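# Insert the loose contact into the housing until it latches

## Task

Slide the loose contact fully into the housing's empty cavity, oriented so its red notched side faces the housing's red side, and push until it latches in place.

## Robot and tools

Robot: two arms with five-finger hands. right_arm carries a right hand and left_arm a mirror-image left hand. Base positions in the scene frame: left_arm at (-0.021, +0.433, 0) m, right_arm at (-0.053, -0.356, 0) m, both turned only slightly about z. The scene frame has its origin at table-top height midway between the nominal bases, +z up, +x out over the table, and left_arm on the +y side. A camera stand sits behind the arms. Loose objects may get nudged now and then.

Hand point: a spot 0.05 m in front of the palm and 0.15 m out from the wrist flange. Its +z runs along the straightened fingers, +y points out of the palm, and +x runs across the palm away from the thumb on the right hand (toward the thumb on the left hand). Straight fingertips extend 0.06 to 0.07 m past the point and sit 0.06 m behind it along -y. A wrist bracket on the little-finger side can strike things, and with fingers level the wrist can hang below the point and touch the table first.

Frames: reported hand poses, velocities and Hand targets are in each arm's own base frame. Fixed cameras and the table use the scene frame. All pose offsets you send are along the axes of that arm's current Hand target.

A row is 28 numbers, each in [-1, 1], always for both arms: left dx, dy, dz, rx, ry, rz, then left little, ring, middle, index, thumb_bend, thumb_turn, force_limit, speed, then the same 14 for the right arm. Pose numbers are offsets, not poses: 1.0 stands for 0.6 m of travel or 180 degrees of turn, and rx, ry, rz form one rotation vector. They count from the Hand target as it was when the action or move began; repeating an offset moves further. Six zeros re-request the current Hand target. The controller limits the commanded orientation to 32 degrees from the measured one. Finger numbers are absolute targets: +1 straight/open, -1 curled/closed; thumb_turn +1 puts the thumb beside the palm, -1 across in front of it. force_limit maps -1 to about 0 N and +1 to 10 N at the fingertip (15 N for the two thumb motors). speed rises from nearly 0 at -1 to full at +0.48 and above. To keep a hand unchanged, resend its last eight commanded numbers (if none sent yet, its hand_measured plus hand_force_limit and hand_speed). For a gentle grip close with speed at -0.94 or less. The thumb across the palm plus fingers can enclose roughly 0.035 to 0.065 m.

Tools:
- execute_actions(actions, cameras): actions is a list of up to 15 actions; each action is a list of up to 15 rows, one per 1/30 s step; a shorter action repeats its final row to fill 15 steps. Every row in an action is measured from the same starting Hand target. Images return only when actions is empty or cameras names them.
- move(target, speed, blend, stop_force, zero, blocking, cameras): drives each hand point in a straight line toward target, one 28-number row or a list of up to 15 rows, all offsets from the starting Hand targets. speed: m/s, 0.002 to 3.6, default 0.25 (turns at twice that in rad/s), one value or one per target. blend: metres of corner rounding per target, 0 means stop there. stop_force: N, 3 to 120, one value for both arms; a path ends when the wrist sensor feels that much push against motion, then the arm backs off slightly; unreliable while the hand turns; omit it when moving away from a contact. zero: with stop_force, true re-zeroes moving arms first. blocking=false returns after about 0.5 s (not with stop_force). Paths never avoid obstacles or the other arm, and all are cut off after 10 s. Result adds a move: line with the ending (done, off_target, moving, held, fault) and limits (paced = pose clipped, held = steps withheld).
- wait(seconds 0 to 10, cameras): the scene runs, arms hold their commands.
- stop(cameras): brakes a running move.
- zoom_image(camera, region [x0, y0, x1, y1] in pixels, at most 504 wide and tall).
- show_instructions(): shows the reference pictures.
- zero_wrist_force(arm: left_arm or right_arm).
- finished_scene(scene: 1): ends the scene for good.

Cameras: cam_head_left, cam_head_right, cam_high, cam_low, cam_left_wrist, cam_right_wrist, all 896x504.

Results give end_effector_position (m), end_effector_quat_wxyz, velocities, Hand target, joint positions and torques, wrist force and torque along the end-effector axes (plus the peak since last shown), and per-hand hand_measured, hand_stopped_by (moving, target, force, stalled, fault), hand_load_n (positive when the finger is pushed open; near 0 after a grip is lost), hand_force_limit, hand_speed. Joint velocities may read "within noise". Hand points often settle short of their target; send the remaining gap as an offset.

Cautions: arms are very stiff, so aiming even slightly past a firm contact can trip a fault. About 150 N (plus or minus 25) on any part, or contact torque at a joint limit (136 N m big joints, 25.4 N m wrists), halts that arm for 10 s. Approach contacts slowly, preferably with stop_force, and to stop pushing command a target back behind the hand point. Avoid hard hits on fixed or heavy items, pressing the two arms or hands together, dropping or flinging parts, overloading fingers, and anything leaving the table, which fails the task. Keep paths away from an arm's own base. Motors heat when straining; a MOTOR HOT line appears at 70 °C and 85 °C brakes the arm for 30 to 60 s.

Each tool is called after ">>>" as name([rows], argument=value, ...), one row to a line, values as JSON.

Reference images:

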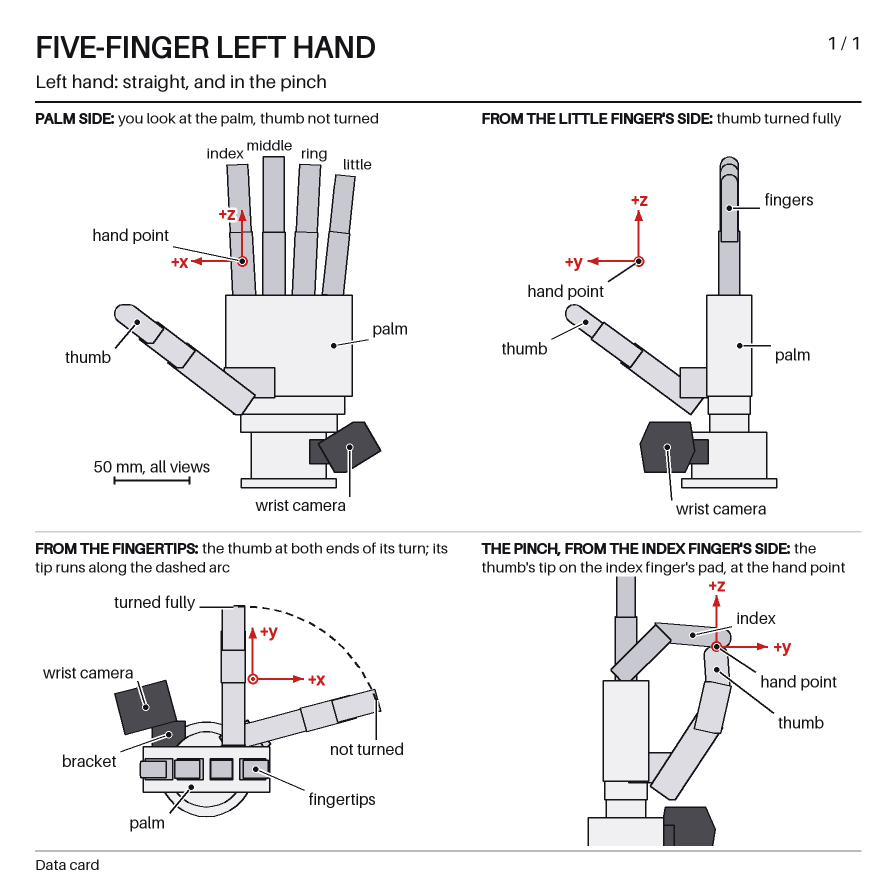

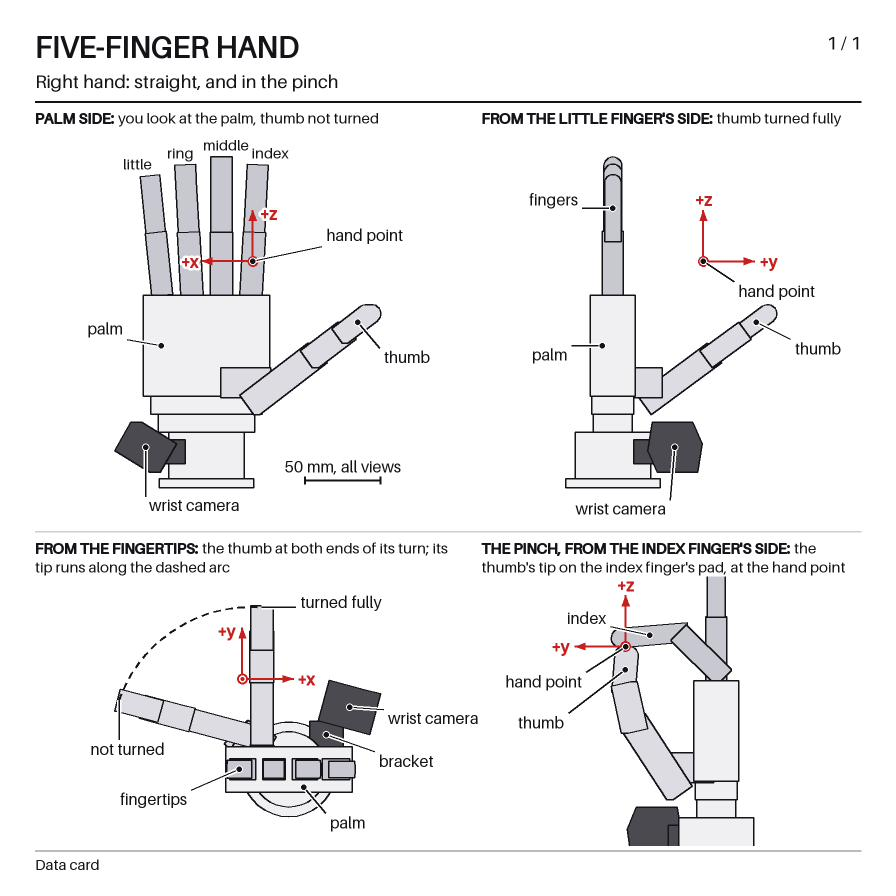

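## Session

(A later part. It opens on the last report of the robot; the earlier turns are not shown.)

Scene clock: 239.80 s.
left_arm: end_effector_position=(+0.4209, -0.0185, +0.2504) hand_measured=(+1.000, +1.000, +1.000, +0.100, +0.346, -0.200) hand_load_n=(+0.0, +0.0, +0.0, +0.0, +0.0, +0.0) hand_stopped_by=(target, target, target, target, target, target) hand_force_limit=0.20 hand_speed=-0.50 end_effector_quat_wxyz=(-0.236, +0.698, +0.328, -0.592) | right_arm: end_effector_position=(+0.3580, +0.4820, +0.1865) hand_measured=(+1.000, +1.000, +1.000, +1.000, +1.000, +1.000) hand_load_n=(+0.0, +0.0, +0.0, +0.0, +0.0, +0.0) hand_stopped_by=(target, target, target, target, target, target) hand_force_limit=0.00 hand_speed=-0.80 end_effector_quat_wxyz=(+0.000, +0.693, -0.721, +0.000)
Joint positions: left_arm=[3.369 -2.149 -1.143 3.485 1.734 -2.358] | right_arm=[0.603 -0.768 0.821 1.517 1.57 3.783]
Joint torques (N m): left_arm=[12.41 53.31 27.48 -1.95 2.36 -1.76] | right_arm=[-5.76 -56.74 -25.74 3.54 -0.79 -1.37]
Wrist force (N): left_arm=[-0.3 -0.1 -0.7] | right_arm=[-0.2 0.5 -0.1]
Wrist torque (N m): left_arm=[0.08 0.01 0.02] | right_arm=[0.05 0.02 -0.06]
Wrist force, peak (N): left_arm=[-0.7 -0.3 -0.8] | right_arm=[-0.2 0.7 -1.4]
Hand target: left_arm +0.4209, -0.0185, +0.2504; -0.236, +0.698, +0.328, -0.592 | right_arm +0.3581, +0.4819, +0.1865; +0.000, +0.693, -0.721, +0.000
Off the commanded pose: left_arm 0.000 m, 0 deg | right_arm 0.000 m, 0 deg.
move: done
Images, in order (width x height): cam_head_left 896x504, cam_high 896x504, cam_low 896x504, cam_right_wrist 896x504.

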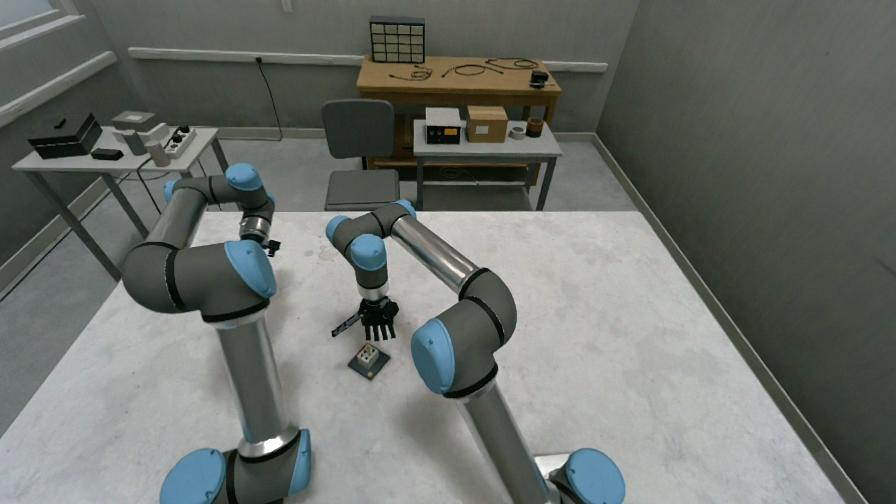

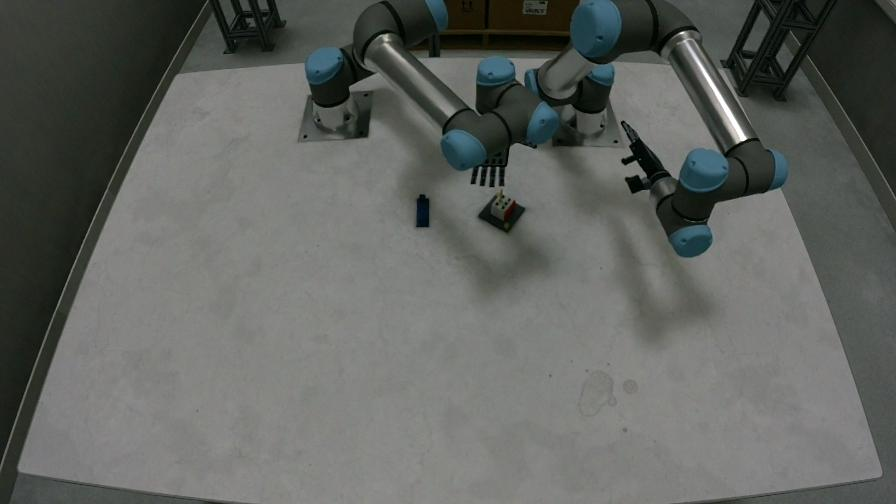

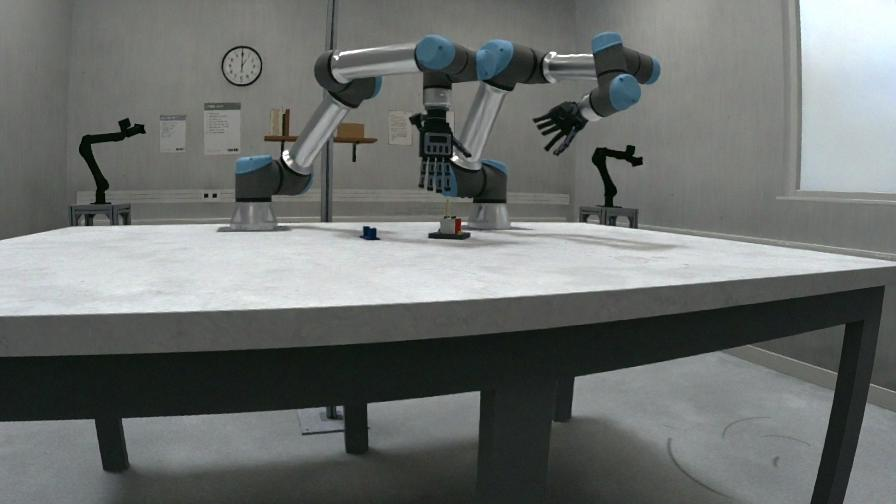

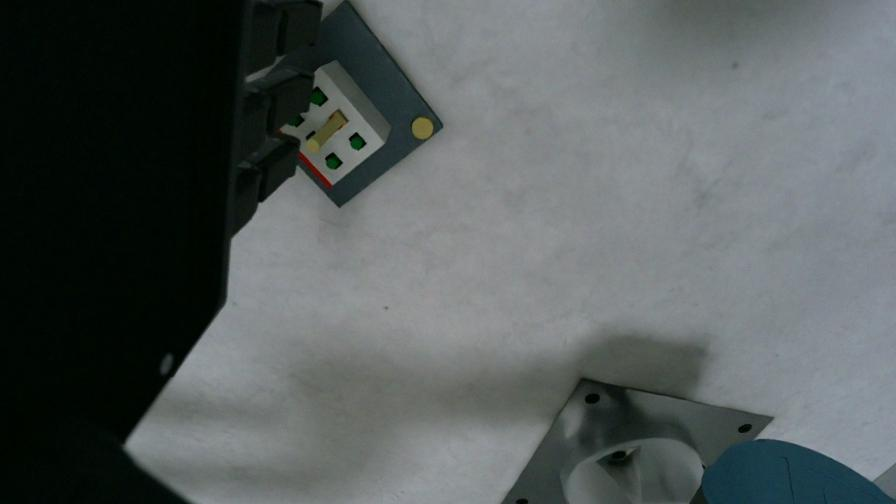

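>>> move(target=[0,0,0,0,0,0,1,1,1,0.1,0.35,-0.2,0.2,-0.5, 0,0,0.025,0,0,0,1,1,1,1,1,1,0,-0.8], speed=0.05, cameras=["cam_right_wrist","cam_low","cam_high","cam_head_left","cam_head_right"])

>>> zoom_image(camera="cam_right_wrist", region=[230, 80, 380, 230])

>>> zoom_image(camera="cam_low", region=[425, 180, 475, 240])

>>> zoom_image(camera="cam_head_left", region=[340, 320, 400, 380])

>>> zoom_image(camera="cam_high", region=[475, 165, 535, 225])

>>> zoom_image(camera="cam_head_right", region=[335, 320, 395, 380])

Scene clock: 244.70 s.
left_arm: end_effector_position=(+0.4209, -0.0185, +0.2504) hand_measured=(+1.000, +1.000, +1.000, +0.100, +0.346, -0.200) hand_load_n=(+0.0, +0.0, +0.0, +0.0, +0.0, +0.0) hand_stopped_by=(target, target, target, target, target, target) hand_force_limit=0.20 hand_speed=-0.50 end_effector_quat_wxyz=(-0.236, +0.698, +0.328, -0.592) | right_arm: end_effector_position=(+0.3581, +0.4819, +0.1713) hand_measured=(+1.000, +1.000, +1.000, +1.000, +1.000, +1.000) hand_load_n=(+0.0, +0.0, +0.0, +0.0, +0.0, +0.0) hand_stopped_by=(target, target, target, target, target, target) hand_force_limit=0.00 hand_speed=-0.80 end_effector_quat_wxyz=(+0.000, +0.693, -0.721, +0.000) end_effector_velocity=(+0.000, +0.000, +0.004) end_effector_angular_velocity=(+0.001, -0.001, +0.000)
Joint positions: left_arm=[3.369 -2.149 -1.143 3.485 1.734 -2.358] | right_arm=[0.602 -0.764 0.853 1.481 1.57 3.783]
Joint velocities: left_arm=[within noise] | right_arm=[0 -0.003 -0.005 0.007 -0.001 0]
Joint torques (N m): left_arm=[12.29 53.96 27.5 -1.93 2.5 -1.42] | right_arm=[-10.18 -56.08 -25.22 4.66 -0.74 -0.98]
Wrist force (N): left_arm=[-0.4 0.0 -0.8] | right_arm=[-0.1 0.4 -0.4]
Wrist torque (N m): left_arm=[0.11 0.02 0.01] | right_arm=[0.04 0.01 -0.06]
Wrist force, peak (N): left_arm=[-0.4 -0.1 -0.9] | right_arm=[-0.5 0.7 -0.3]
Hand target: left_arm +0.4209, -0.0185, +0.2504; -0.236, +0.698, +0.328, -0.592 | right_arm +0.3581, +0.4819, +0.1715; +0.000, +0.693, -0.721, +0.000
Off the commanded pose: left_arm 0.000 m, 0 deg | right_arm 0.000 m, 0 deg.
move: done
Images, in order (width x height): cam_head_left 896x504, cam_head_right 896x504, cam_high 896x504, cam_low 896x504, cam_right_wrist 896x504.

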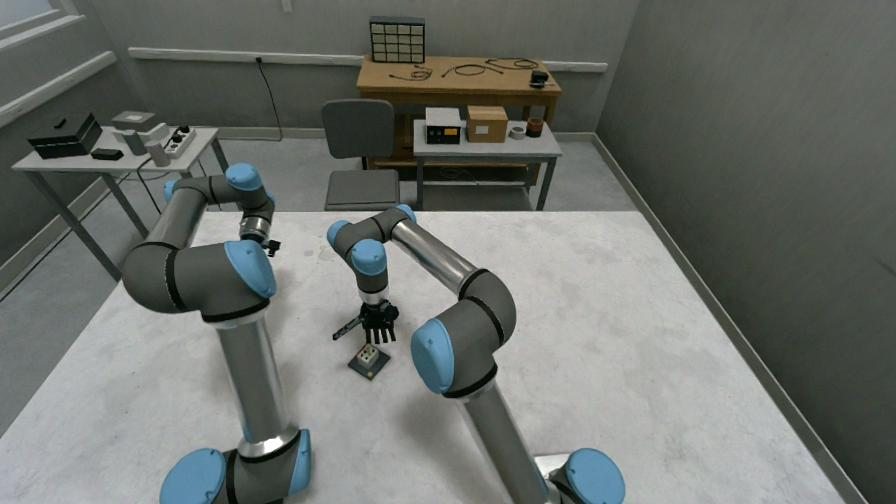

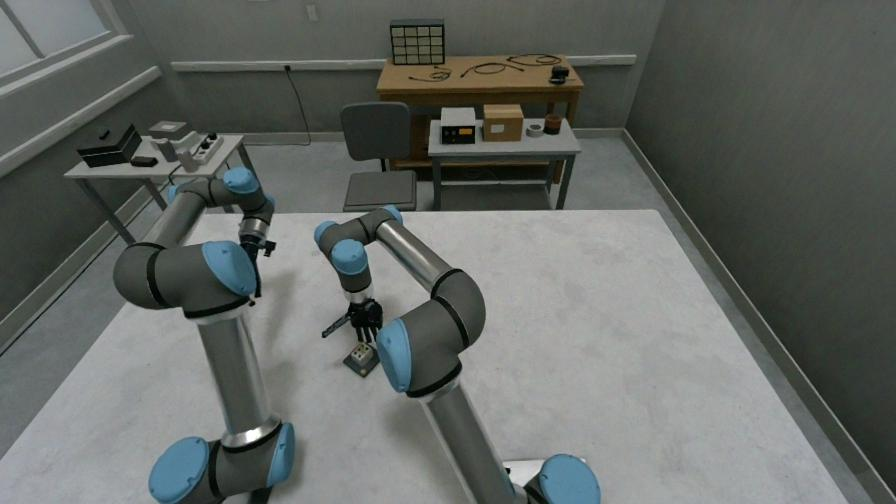

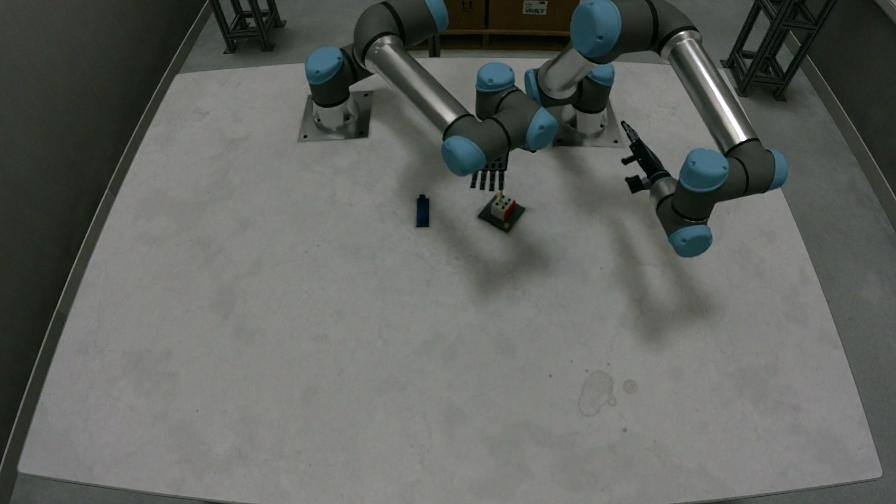

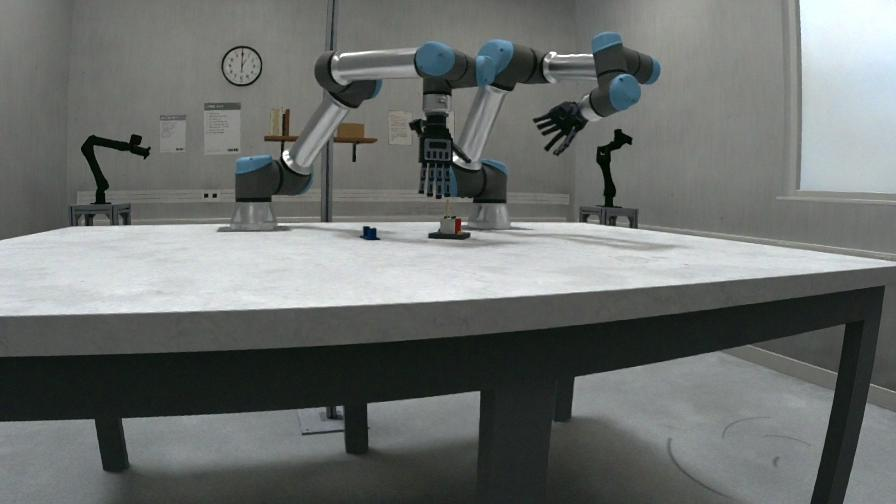

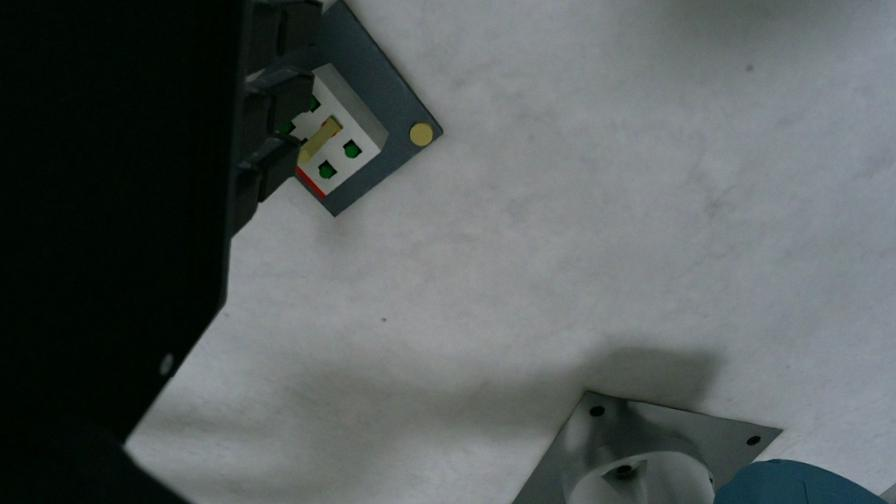

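Scaled by 3.360.

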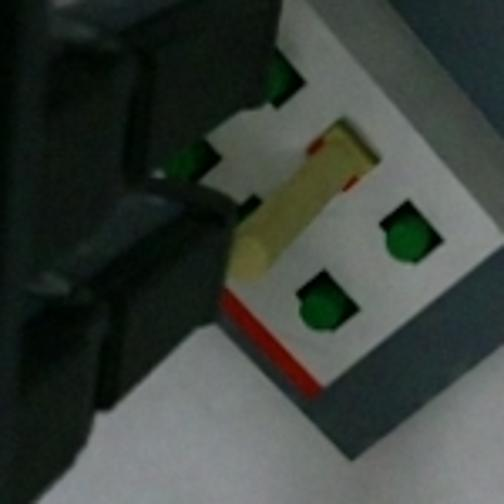

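Scaled by 8.400.

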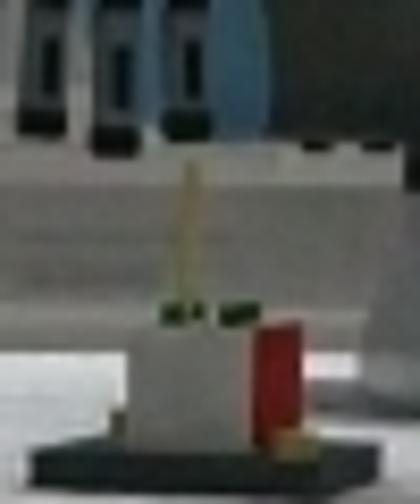

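Scaled by 8.400.

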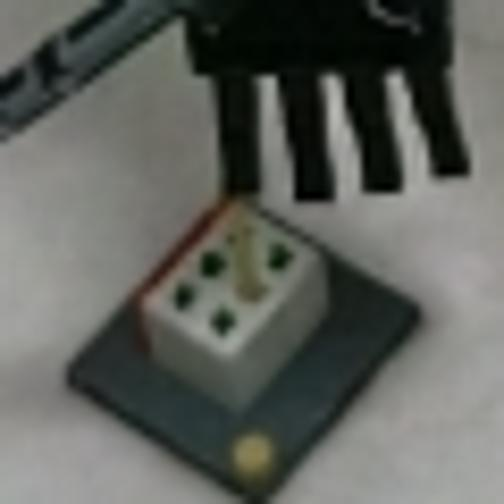

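Scaled by 8.400.

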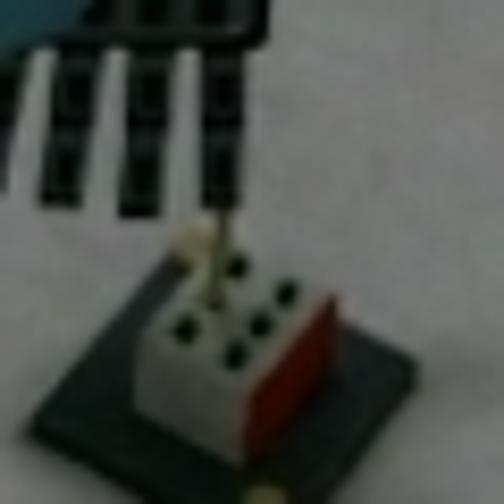

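Scaled by 8.400.

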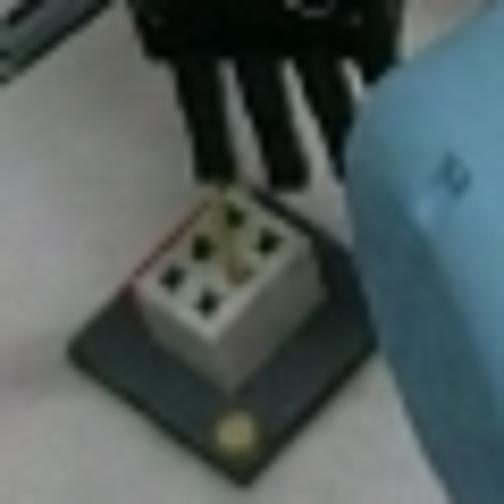

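>>> move(target=[0,0,0,0,0,0,1,1,1,0.1,0.35,-0.2,0.2,-0.5, -0.0008,0.0033,0.0333,0,0,0,1,1,1,1,1,1,0,-0.8], speed=0.01, stop_force=12, cameras=["cam_right_wrist","cam_low","cam_high","cam_head_left"])

>>> zoom_image(camera="cam_right_wrist", region=[230, 80, 380, 230])

>>> zoom_image(camera="cam_low", region=[425, 180, 475, 240])

>>> zoom_image(camera="cam_high", region=[475, 165, 535, 225])

Scene clock: 249.30 s.
left_arm: end_effector_position=(+0.4209, -0.0185, +0.2504) hand_measured=(+1.000, +1.000, +1.000, +0.100, +0.346, -0.200) hand_load_n=(+0.0, +0.0, +0.0, +0.0, +0.0, +0.0) hand_stopped_by=(target, target, target, target, target, target) hand_force_limit=0.20 hand_speed=-0.50 end_effector_quat_wxyz=(-0.236, +0.698, +0.328, -0.592) | right_arm: end_effector_position=(+0.3571, +0.4823, +0.1612) hand_measured=(+1.000, +1.000, +1.000, +1.000, +1.000, +1.000) hand_load_n=(+0.0, +0.0, +0.0, +1.5, +0.0, +0.0) hand_stopped_by=(target, target, target, target, target, target) hand_force_limit=0.00 hand_speed=-0.80 end_effector_quat_wxyz=(+0.000, +0.693, -0.721, +0.000)
Joint positions: left_arm=[3.369 -2.149 -1.143 3.485 1.734 -2.358] | right_arm=[0.604 -0.762 0.876 1.456 1.57 3.784]
Joint torques (N m): left_arm=[12.2 54.14 27.21 -1.86 2.43 -1.21] | right_arm=[9.51 -52.76 -22.28 6.15 -0.77 -1.73]
Wrist force (N): left_arm=[-0.6 -0.2 -0.6] | right_arm=[1.1 -9.8 -7.5]
Wrist torque (N m): left_arm=[0.07 0.06 0.00] | right_arm=[1.17 0.03 0.06]
Wrist force, peak (N): left_arm=[-0.8 -0.4 -0.8] | right_arm=[1.0 -10.6 -12.1]
Hand target: left_arm +0.4209, -0.0185, +0.2504; -0.236, +0.698, +0.328, -0.592 | right_arm +0.3571, +0.4822, +0.1612; +0.000, +0.693, -0.721, +0.000 (not the last commanded pose)
Off the commanded pose: left_arm 0.000 m, 0 deg | right_arm 0.010 m, 0 deg.
move: contact (right_arm)
Images, in order (width x height): cam_head_left 896x504, cam_high 896x504, cam_low 896x504, cam_right_wrist 896x504.

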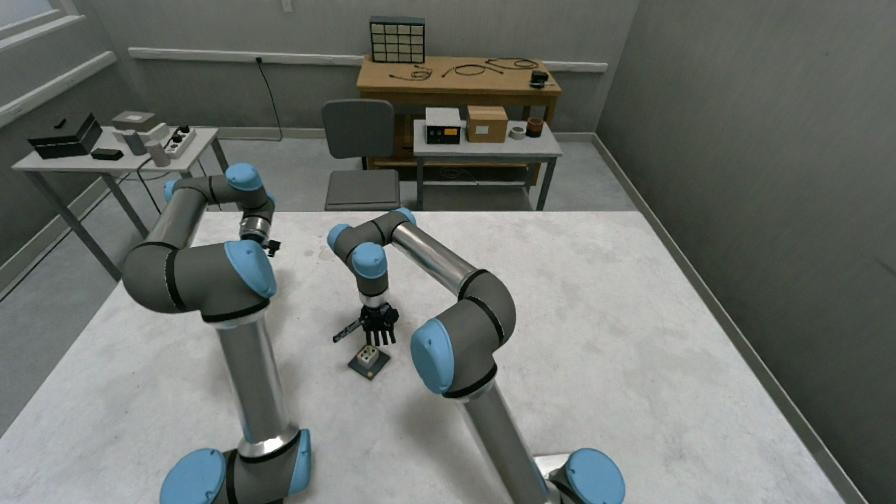

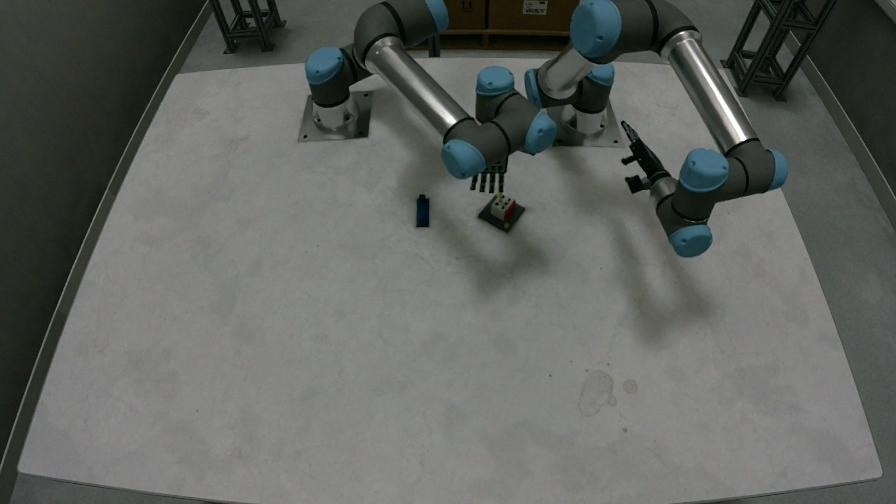

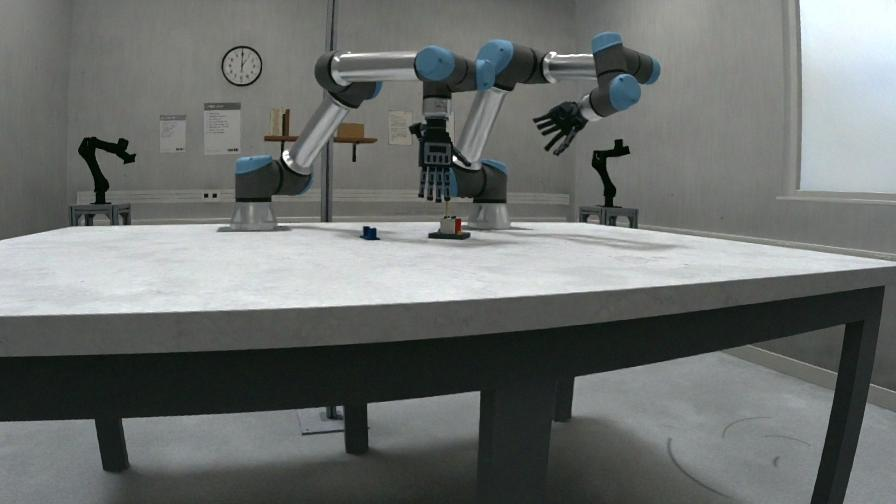

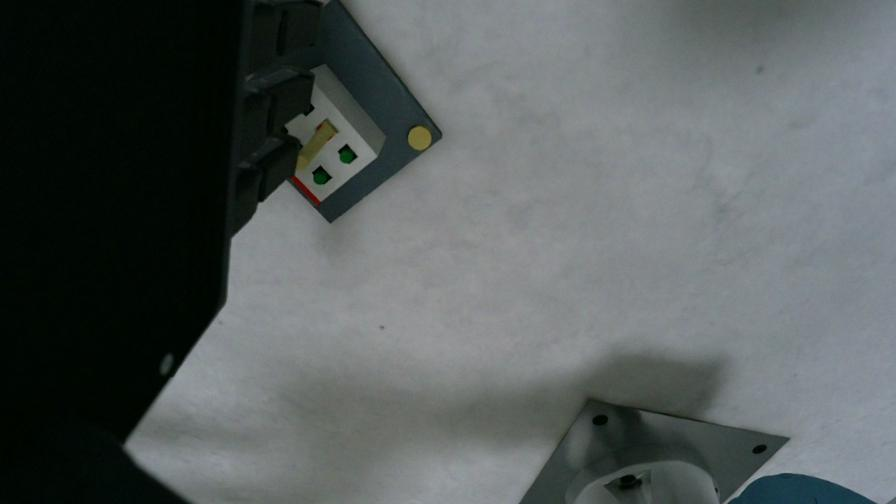

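Scaled by 3.360.

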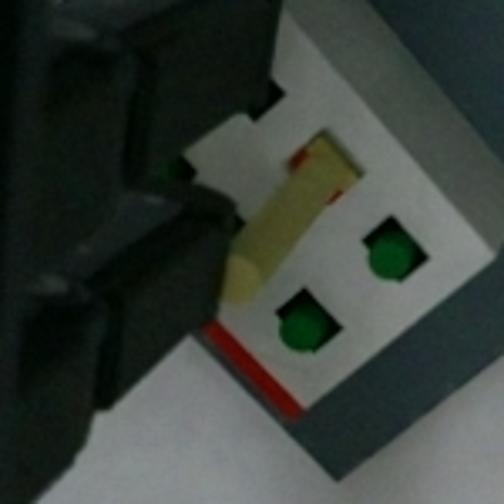

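Scaled by 8.400.

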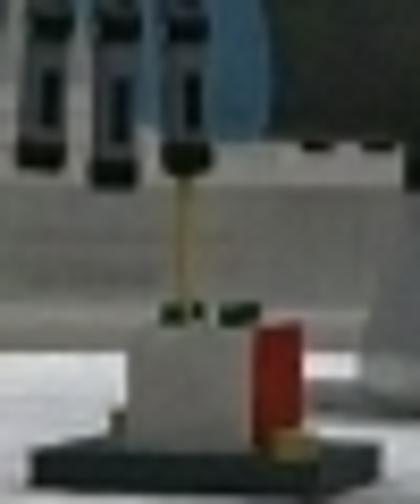

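Scaled by 8.400.

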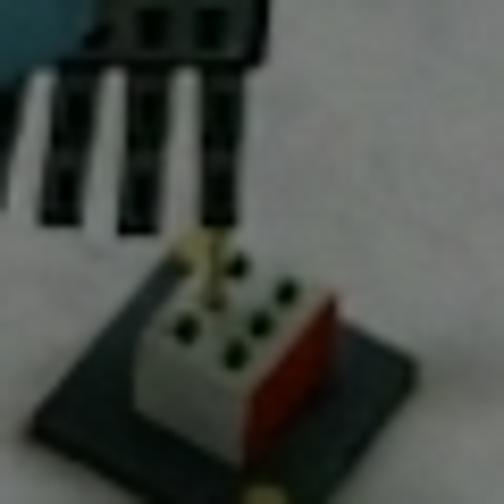

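>>> move([
  [0,0,0,0,0,0,1,1,1,0.1,0.35,-0.2,0.2,-0.5, 0,0,-0.0133,0,0,0,1,1,1,1,1,1,0,-0.8],
  [0,0,0,0,0,0,1,1,1,0.1,0.35,-0.2,0.2,-0.5, 0,0.0092,-0.0133,0,0,0,1,1,1,1,1,1,0,-0.8],
], speed=0.03, cameras=["cam_right_wrist","cam_low","cam_high","cam_head_left","cam_head_right"])

>>> zoom_image(camera="cam_right_wrist", region=[230, 80, 380, 230])

>>> zoom_image(camera="cam_head_left", region=[340, 320, 400, 380])

>>> zoom_image(camera="cam_high", region=[475, 165, 535, 225])

>>> zoom_image(camera="cam_low", region=[425, 180, 475, 240])

Scene clock: 251.87 s.
left_arm: end_effector_position=(+0.4209, -0.0185, +0.2504) hand_measured=(+1.000, +1.000, +1.000, +0.100, +0.346, -0.200) hand_load_n=(+0.0, +0.0, +0.0, +0.0, +0.0, +0.0) hand_stopped_by=(target, target, target, target, target, target) hand_force_limit=0.20 hand_speed=-0.50 end_effector_quat_wxyz=(-0.236, +0.698, +0.328, -0.592) | right_arm: end_effector_position=(+0.3515, +0.4826, +0.1692) hand_measured=(+1.000, +1.000, +1.000, +1.000, +1.000, +1.000) hand_load_n=(+0.0, +0.0, +0.0, +0.0, +0.0, +0.0) hand_stopped_by=(target, target, target, target, target, target) hand_force_limit=0.00 hand_speed=-0.80 end_effector_quat_wxyz=(-0.001, +0.693, -0.721, +0.000) end_effector_velocity=(+0.001, +0.000, +0.002) end_effector_angular_velocity=(+0.000, -0.001, +0.001)
Joint positions: left_arm=[3.369 -2.149 -1.143 3.485 1.734 -2.358] | right_arm=[0.61 -0.776 0.881 1.466 1.57 3.79]
Joint velocities: left_arm=[within noise] | right_arm=[0 0 -0.005 0.004 0 -0.002]
Joint torques (N m): left_arm=[12 53.76 27.27 -1.96 2.34 -1.06] | right_arm=[-10.84 -44.92 -26.14 4.32 -0.46 -1.4]
Wrist force (N): left_arm=[-0.3 -0.1 -0.9] | right_arm=[0.8 0.5 -0.4]
Wrist torque (N m): left_arm=[0.10 0.02 0.01] | right_arm=[0.07 -0.12 0.00]
Wrist force, peak (N): left_arm=[-0.2 -0.2 -1.0] | right_arm=[0.6 -9.8 -8.5]
Hand target: left_arm +0.4209, -0.0185, +0.2504; -0.236, +0.698, +0.328, -0.592 | right_arm +0.3516, +0.4825, +0.1692; +0.000, +0.693, -0.721, +0.000
Off the commanded pose: left_arm 0.000 m, 0 deg | right_arm 0.000 m, 0 deg.
move: done
Images, in order (width x height): cam_head_left 896x504, cam_head_right 896x504, cam_high 896x504, cam_low 896x504, cam_right_wrist 896x504.

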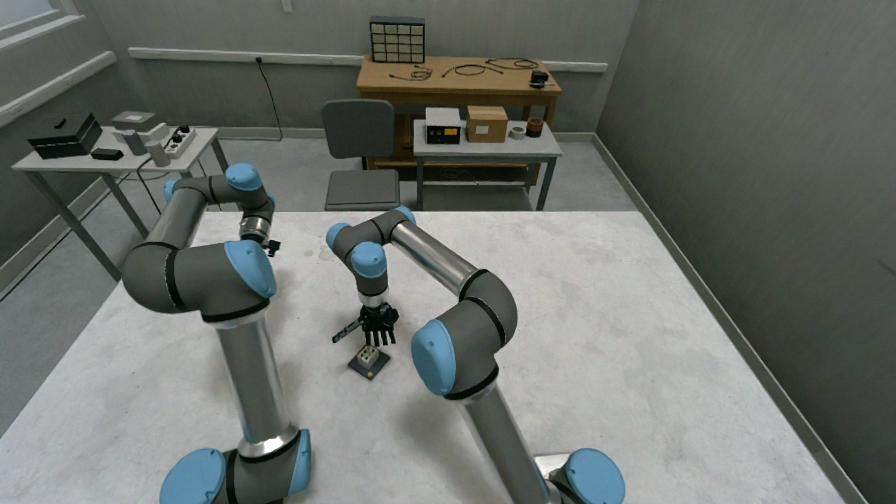

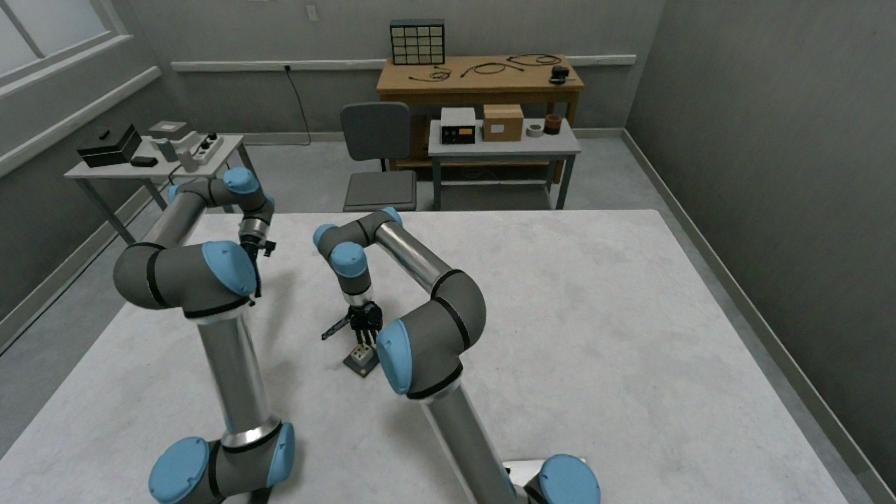

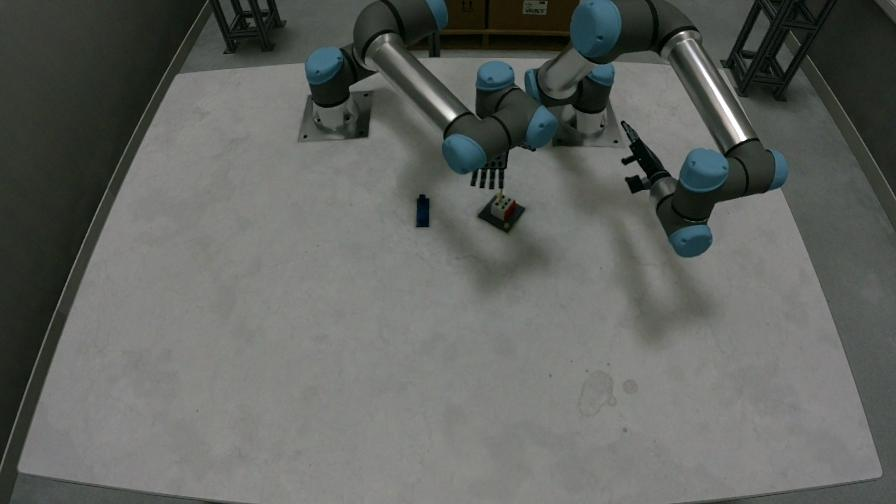

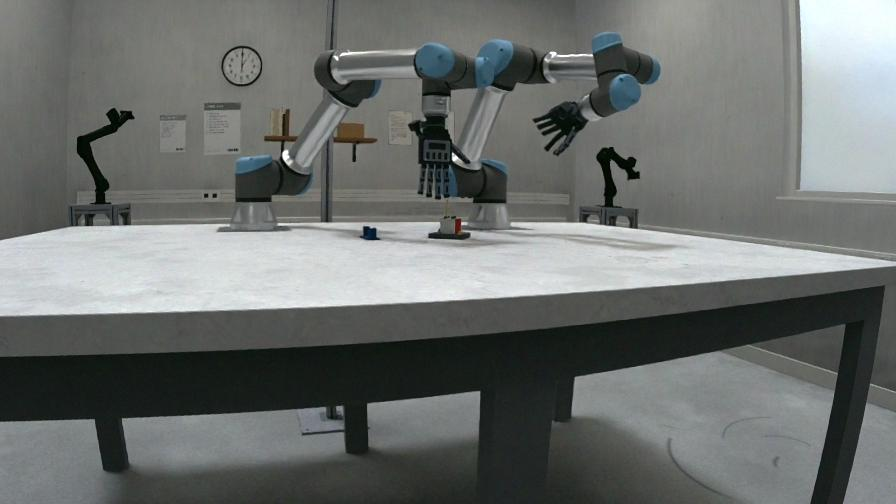

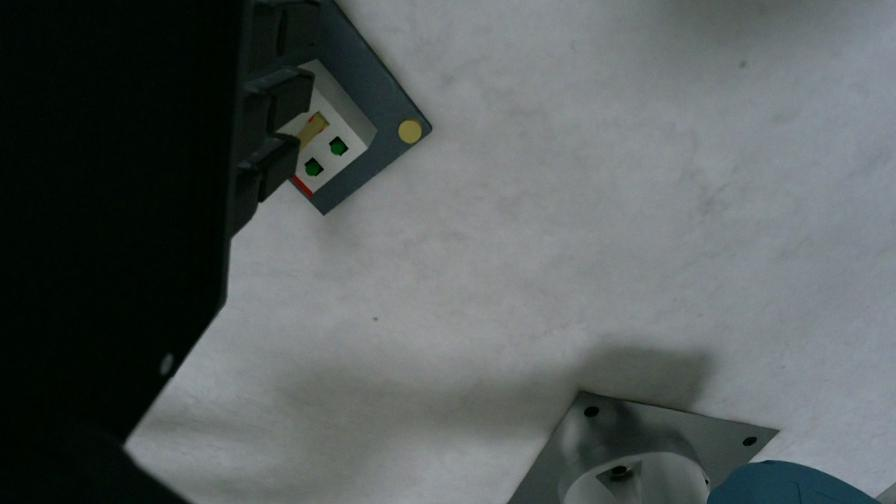

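Scaled by 3.360.

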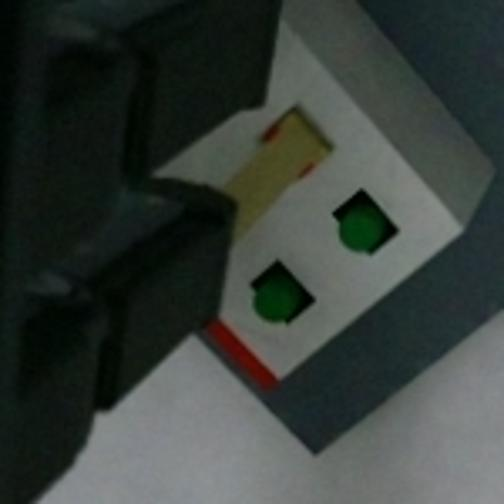

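Scaled by 8.400.

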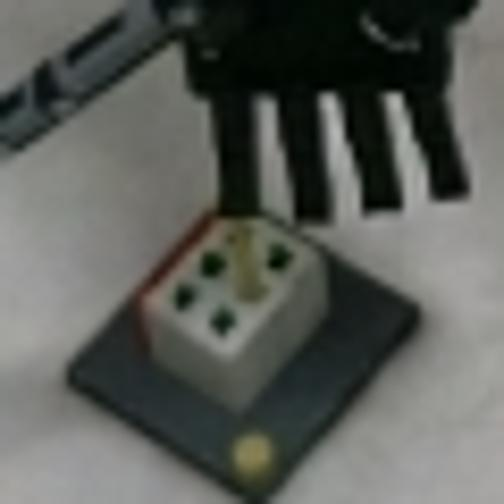

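Scaled by 8.400.

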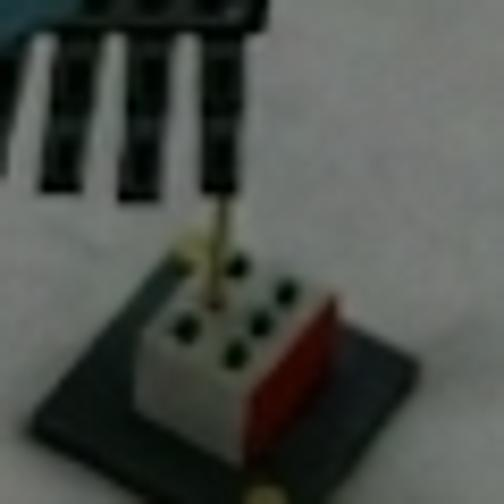

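Scaled by 8.400.

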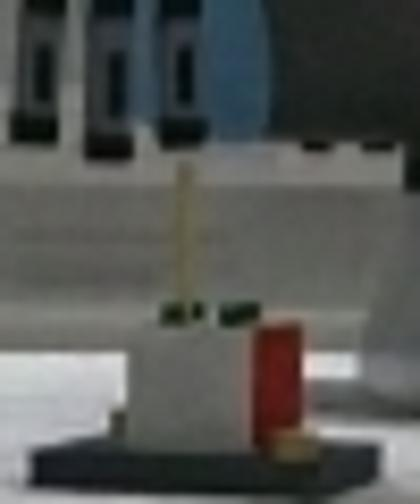

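>>> move(target=[0,0,0,0,0,0,1,1,1,0.1,0.35,-0.2,0.2,-0.5, -0.0008,0,0.0333,0,0,0,1,1,1,1,1,1,0,-0.8], speed=0.01, stop_force=12, cameras=["cam_right_wrist","cam_low","cam_high","cam_head_left"])

>>> zoom_image(camera="cam_right_wrist", region=[230, 80, 380, 230])

>>> zoom_image(camera="cam_low", region=[425, 180, 475, 240])

>>> zoom_image(camera="cam_high", region=[475, 165, 535, 225])

Scene clock: 255.80 s.
left_arm: end_effector_position=(+0.4209, -0.0185, +0.2504) hand_measured=(+1.000, +1.000, +1.000, +0.100, +0.346, -0.200) hand_load_n=(+0.0, +0.0, +0.0, +0.0, +0.0, +0.0) hand_stopped_by=(target, target, target, target, target, target) hand_force_limit=0.20 hand_speed=-0.50 end_effector_quat_wxyz=(-0.236, +0.698, +0.328, -0.592) | right_arm: end_effector_position=(+0.3516, +0.4829, +0.1509) hand_measured=(+1.000, +1.000, +1.000, +1.000, +1.000, +1.000) hand_load_n=(+0.0, +0.0, +0.0, +0.0, +0.0, +0.0) hand_stopped_by=(target, target, target, target, target, target) hand_force_limit=0.00 hand_speed=-0.80 end_effector_quat_wxyz=(+0.000, +0.693, -0.721, +0.000)
Joint positions: left_arm=[3.369 -2.149 -1.143 3.485 1.734 -2.358] | right_arm=[0.61 -0.768 0.913 1.425 1.57 3.79]
Joint torques (N m): left_arm=[11.79 53.75 27.44 -1.93 2.23 -0.9] | right_arm=[10.98 -51.22 -22.56 3.58 0.99 0.55]
Wrist force (N): left_arm=[-0.4 -0.2 -0.8] | right_arm=[1.0 0.4 -12.0]
Wrist torque (N m): left_arm=[0.07 0.03 0.01] | right_arm=[0.78 -0.16 0.01]
Wrist force, peak (N): left_arm=[-0.7 -0.1 -0.8] | right_arm=[0.9 0.6 -18.3]
Hand target: left_arm +0.4209, -0.0185, +0.2504; -0.236, +0.698, +0.328, -0.592 | right_arm +0.3516, +0.4829, +0.1509; +0.000, +0.693, -0.721, +0.000 (not the last commanded pose)
Off the commanded pose: left_arm 0.000 m, 0 deg | right_arm 0.002 m, 0 deg.
move: contact (right_arm)
Images, in order (width x height): cam_head_left 896x504, cam_high 896x504, cam_low 896x504, cam_right_wrist 896x504.

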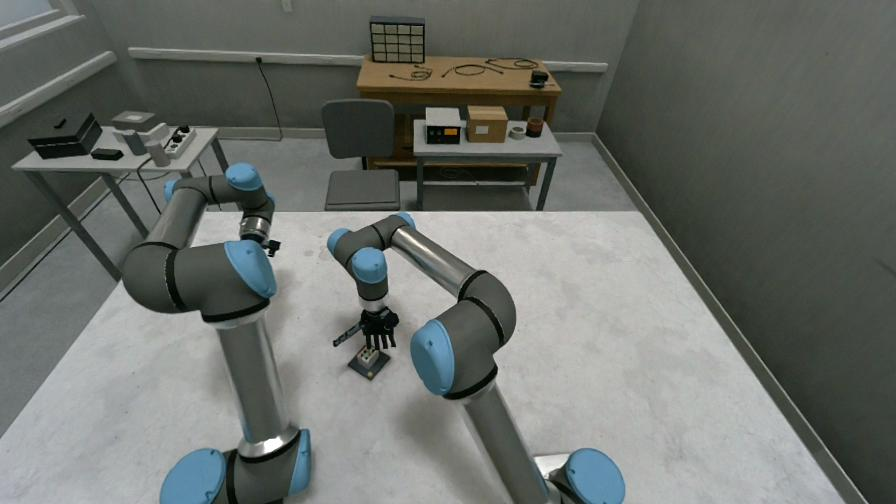

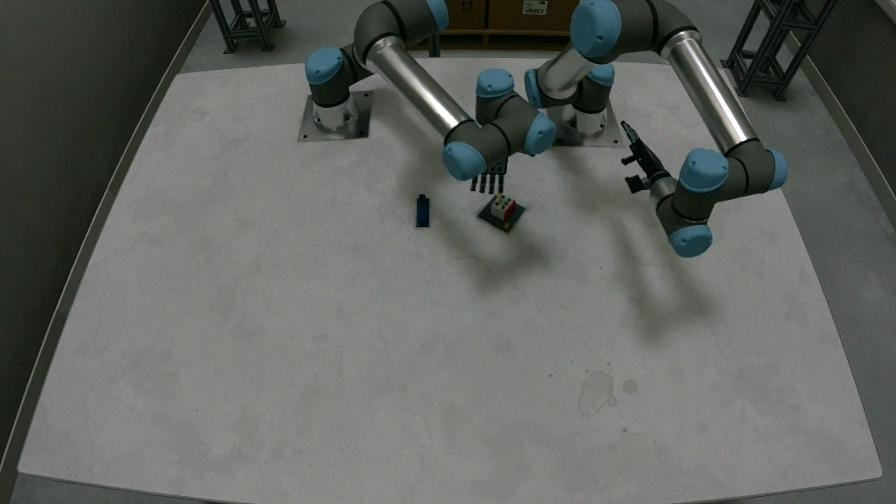

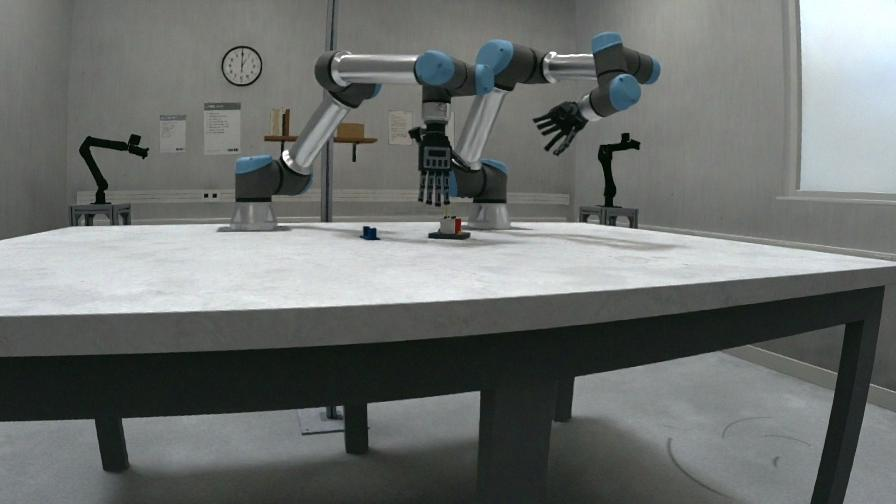

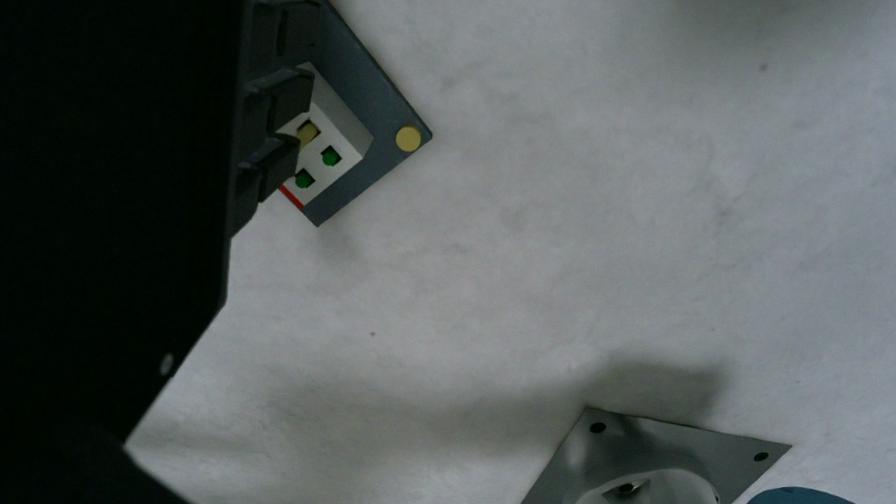

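Scaled by 3.360.

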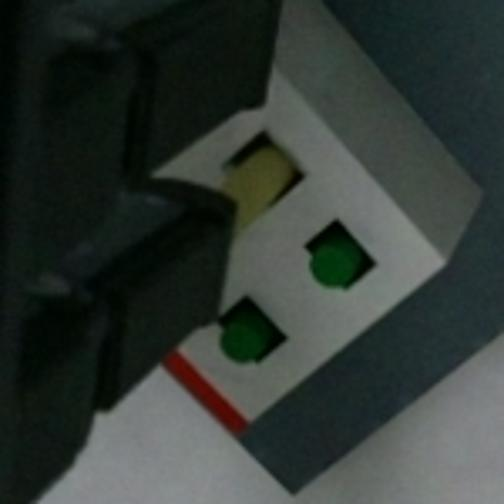

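Scaled by 8.400.

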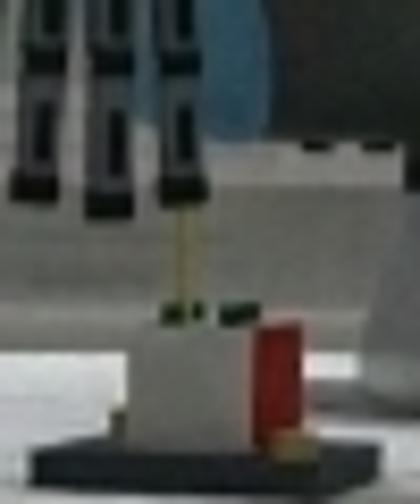

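Scaled by 8.400.

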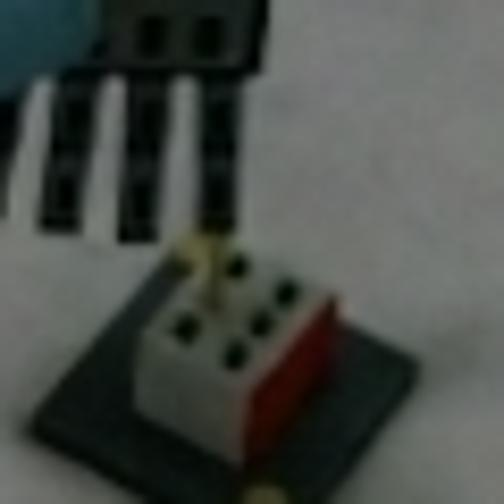

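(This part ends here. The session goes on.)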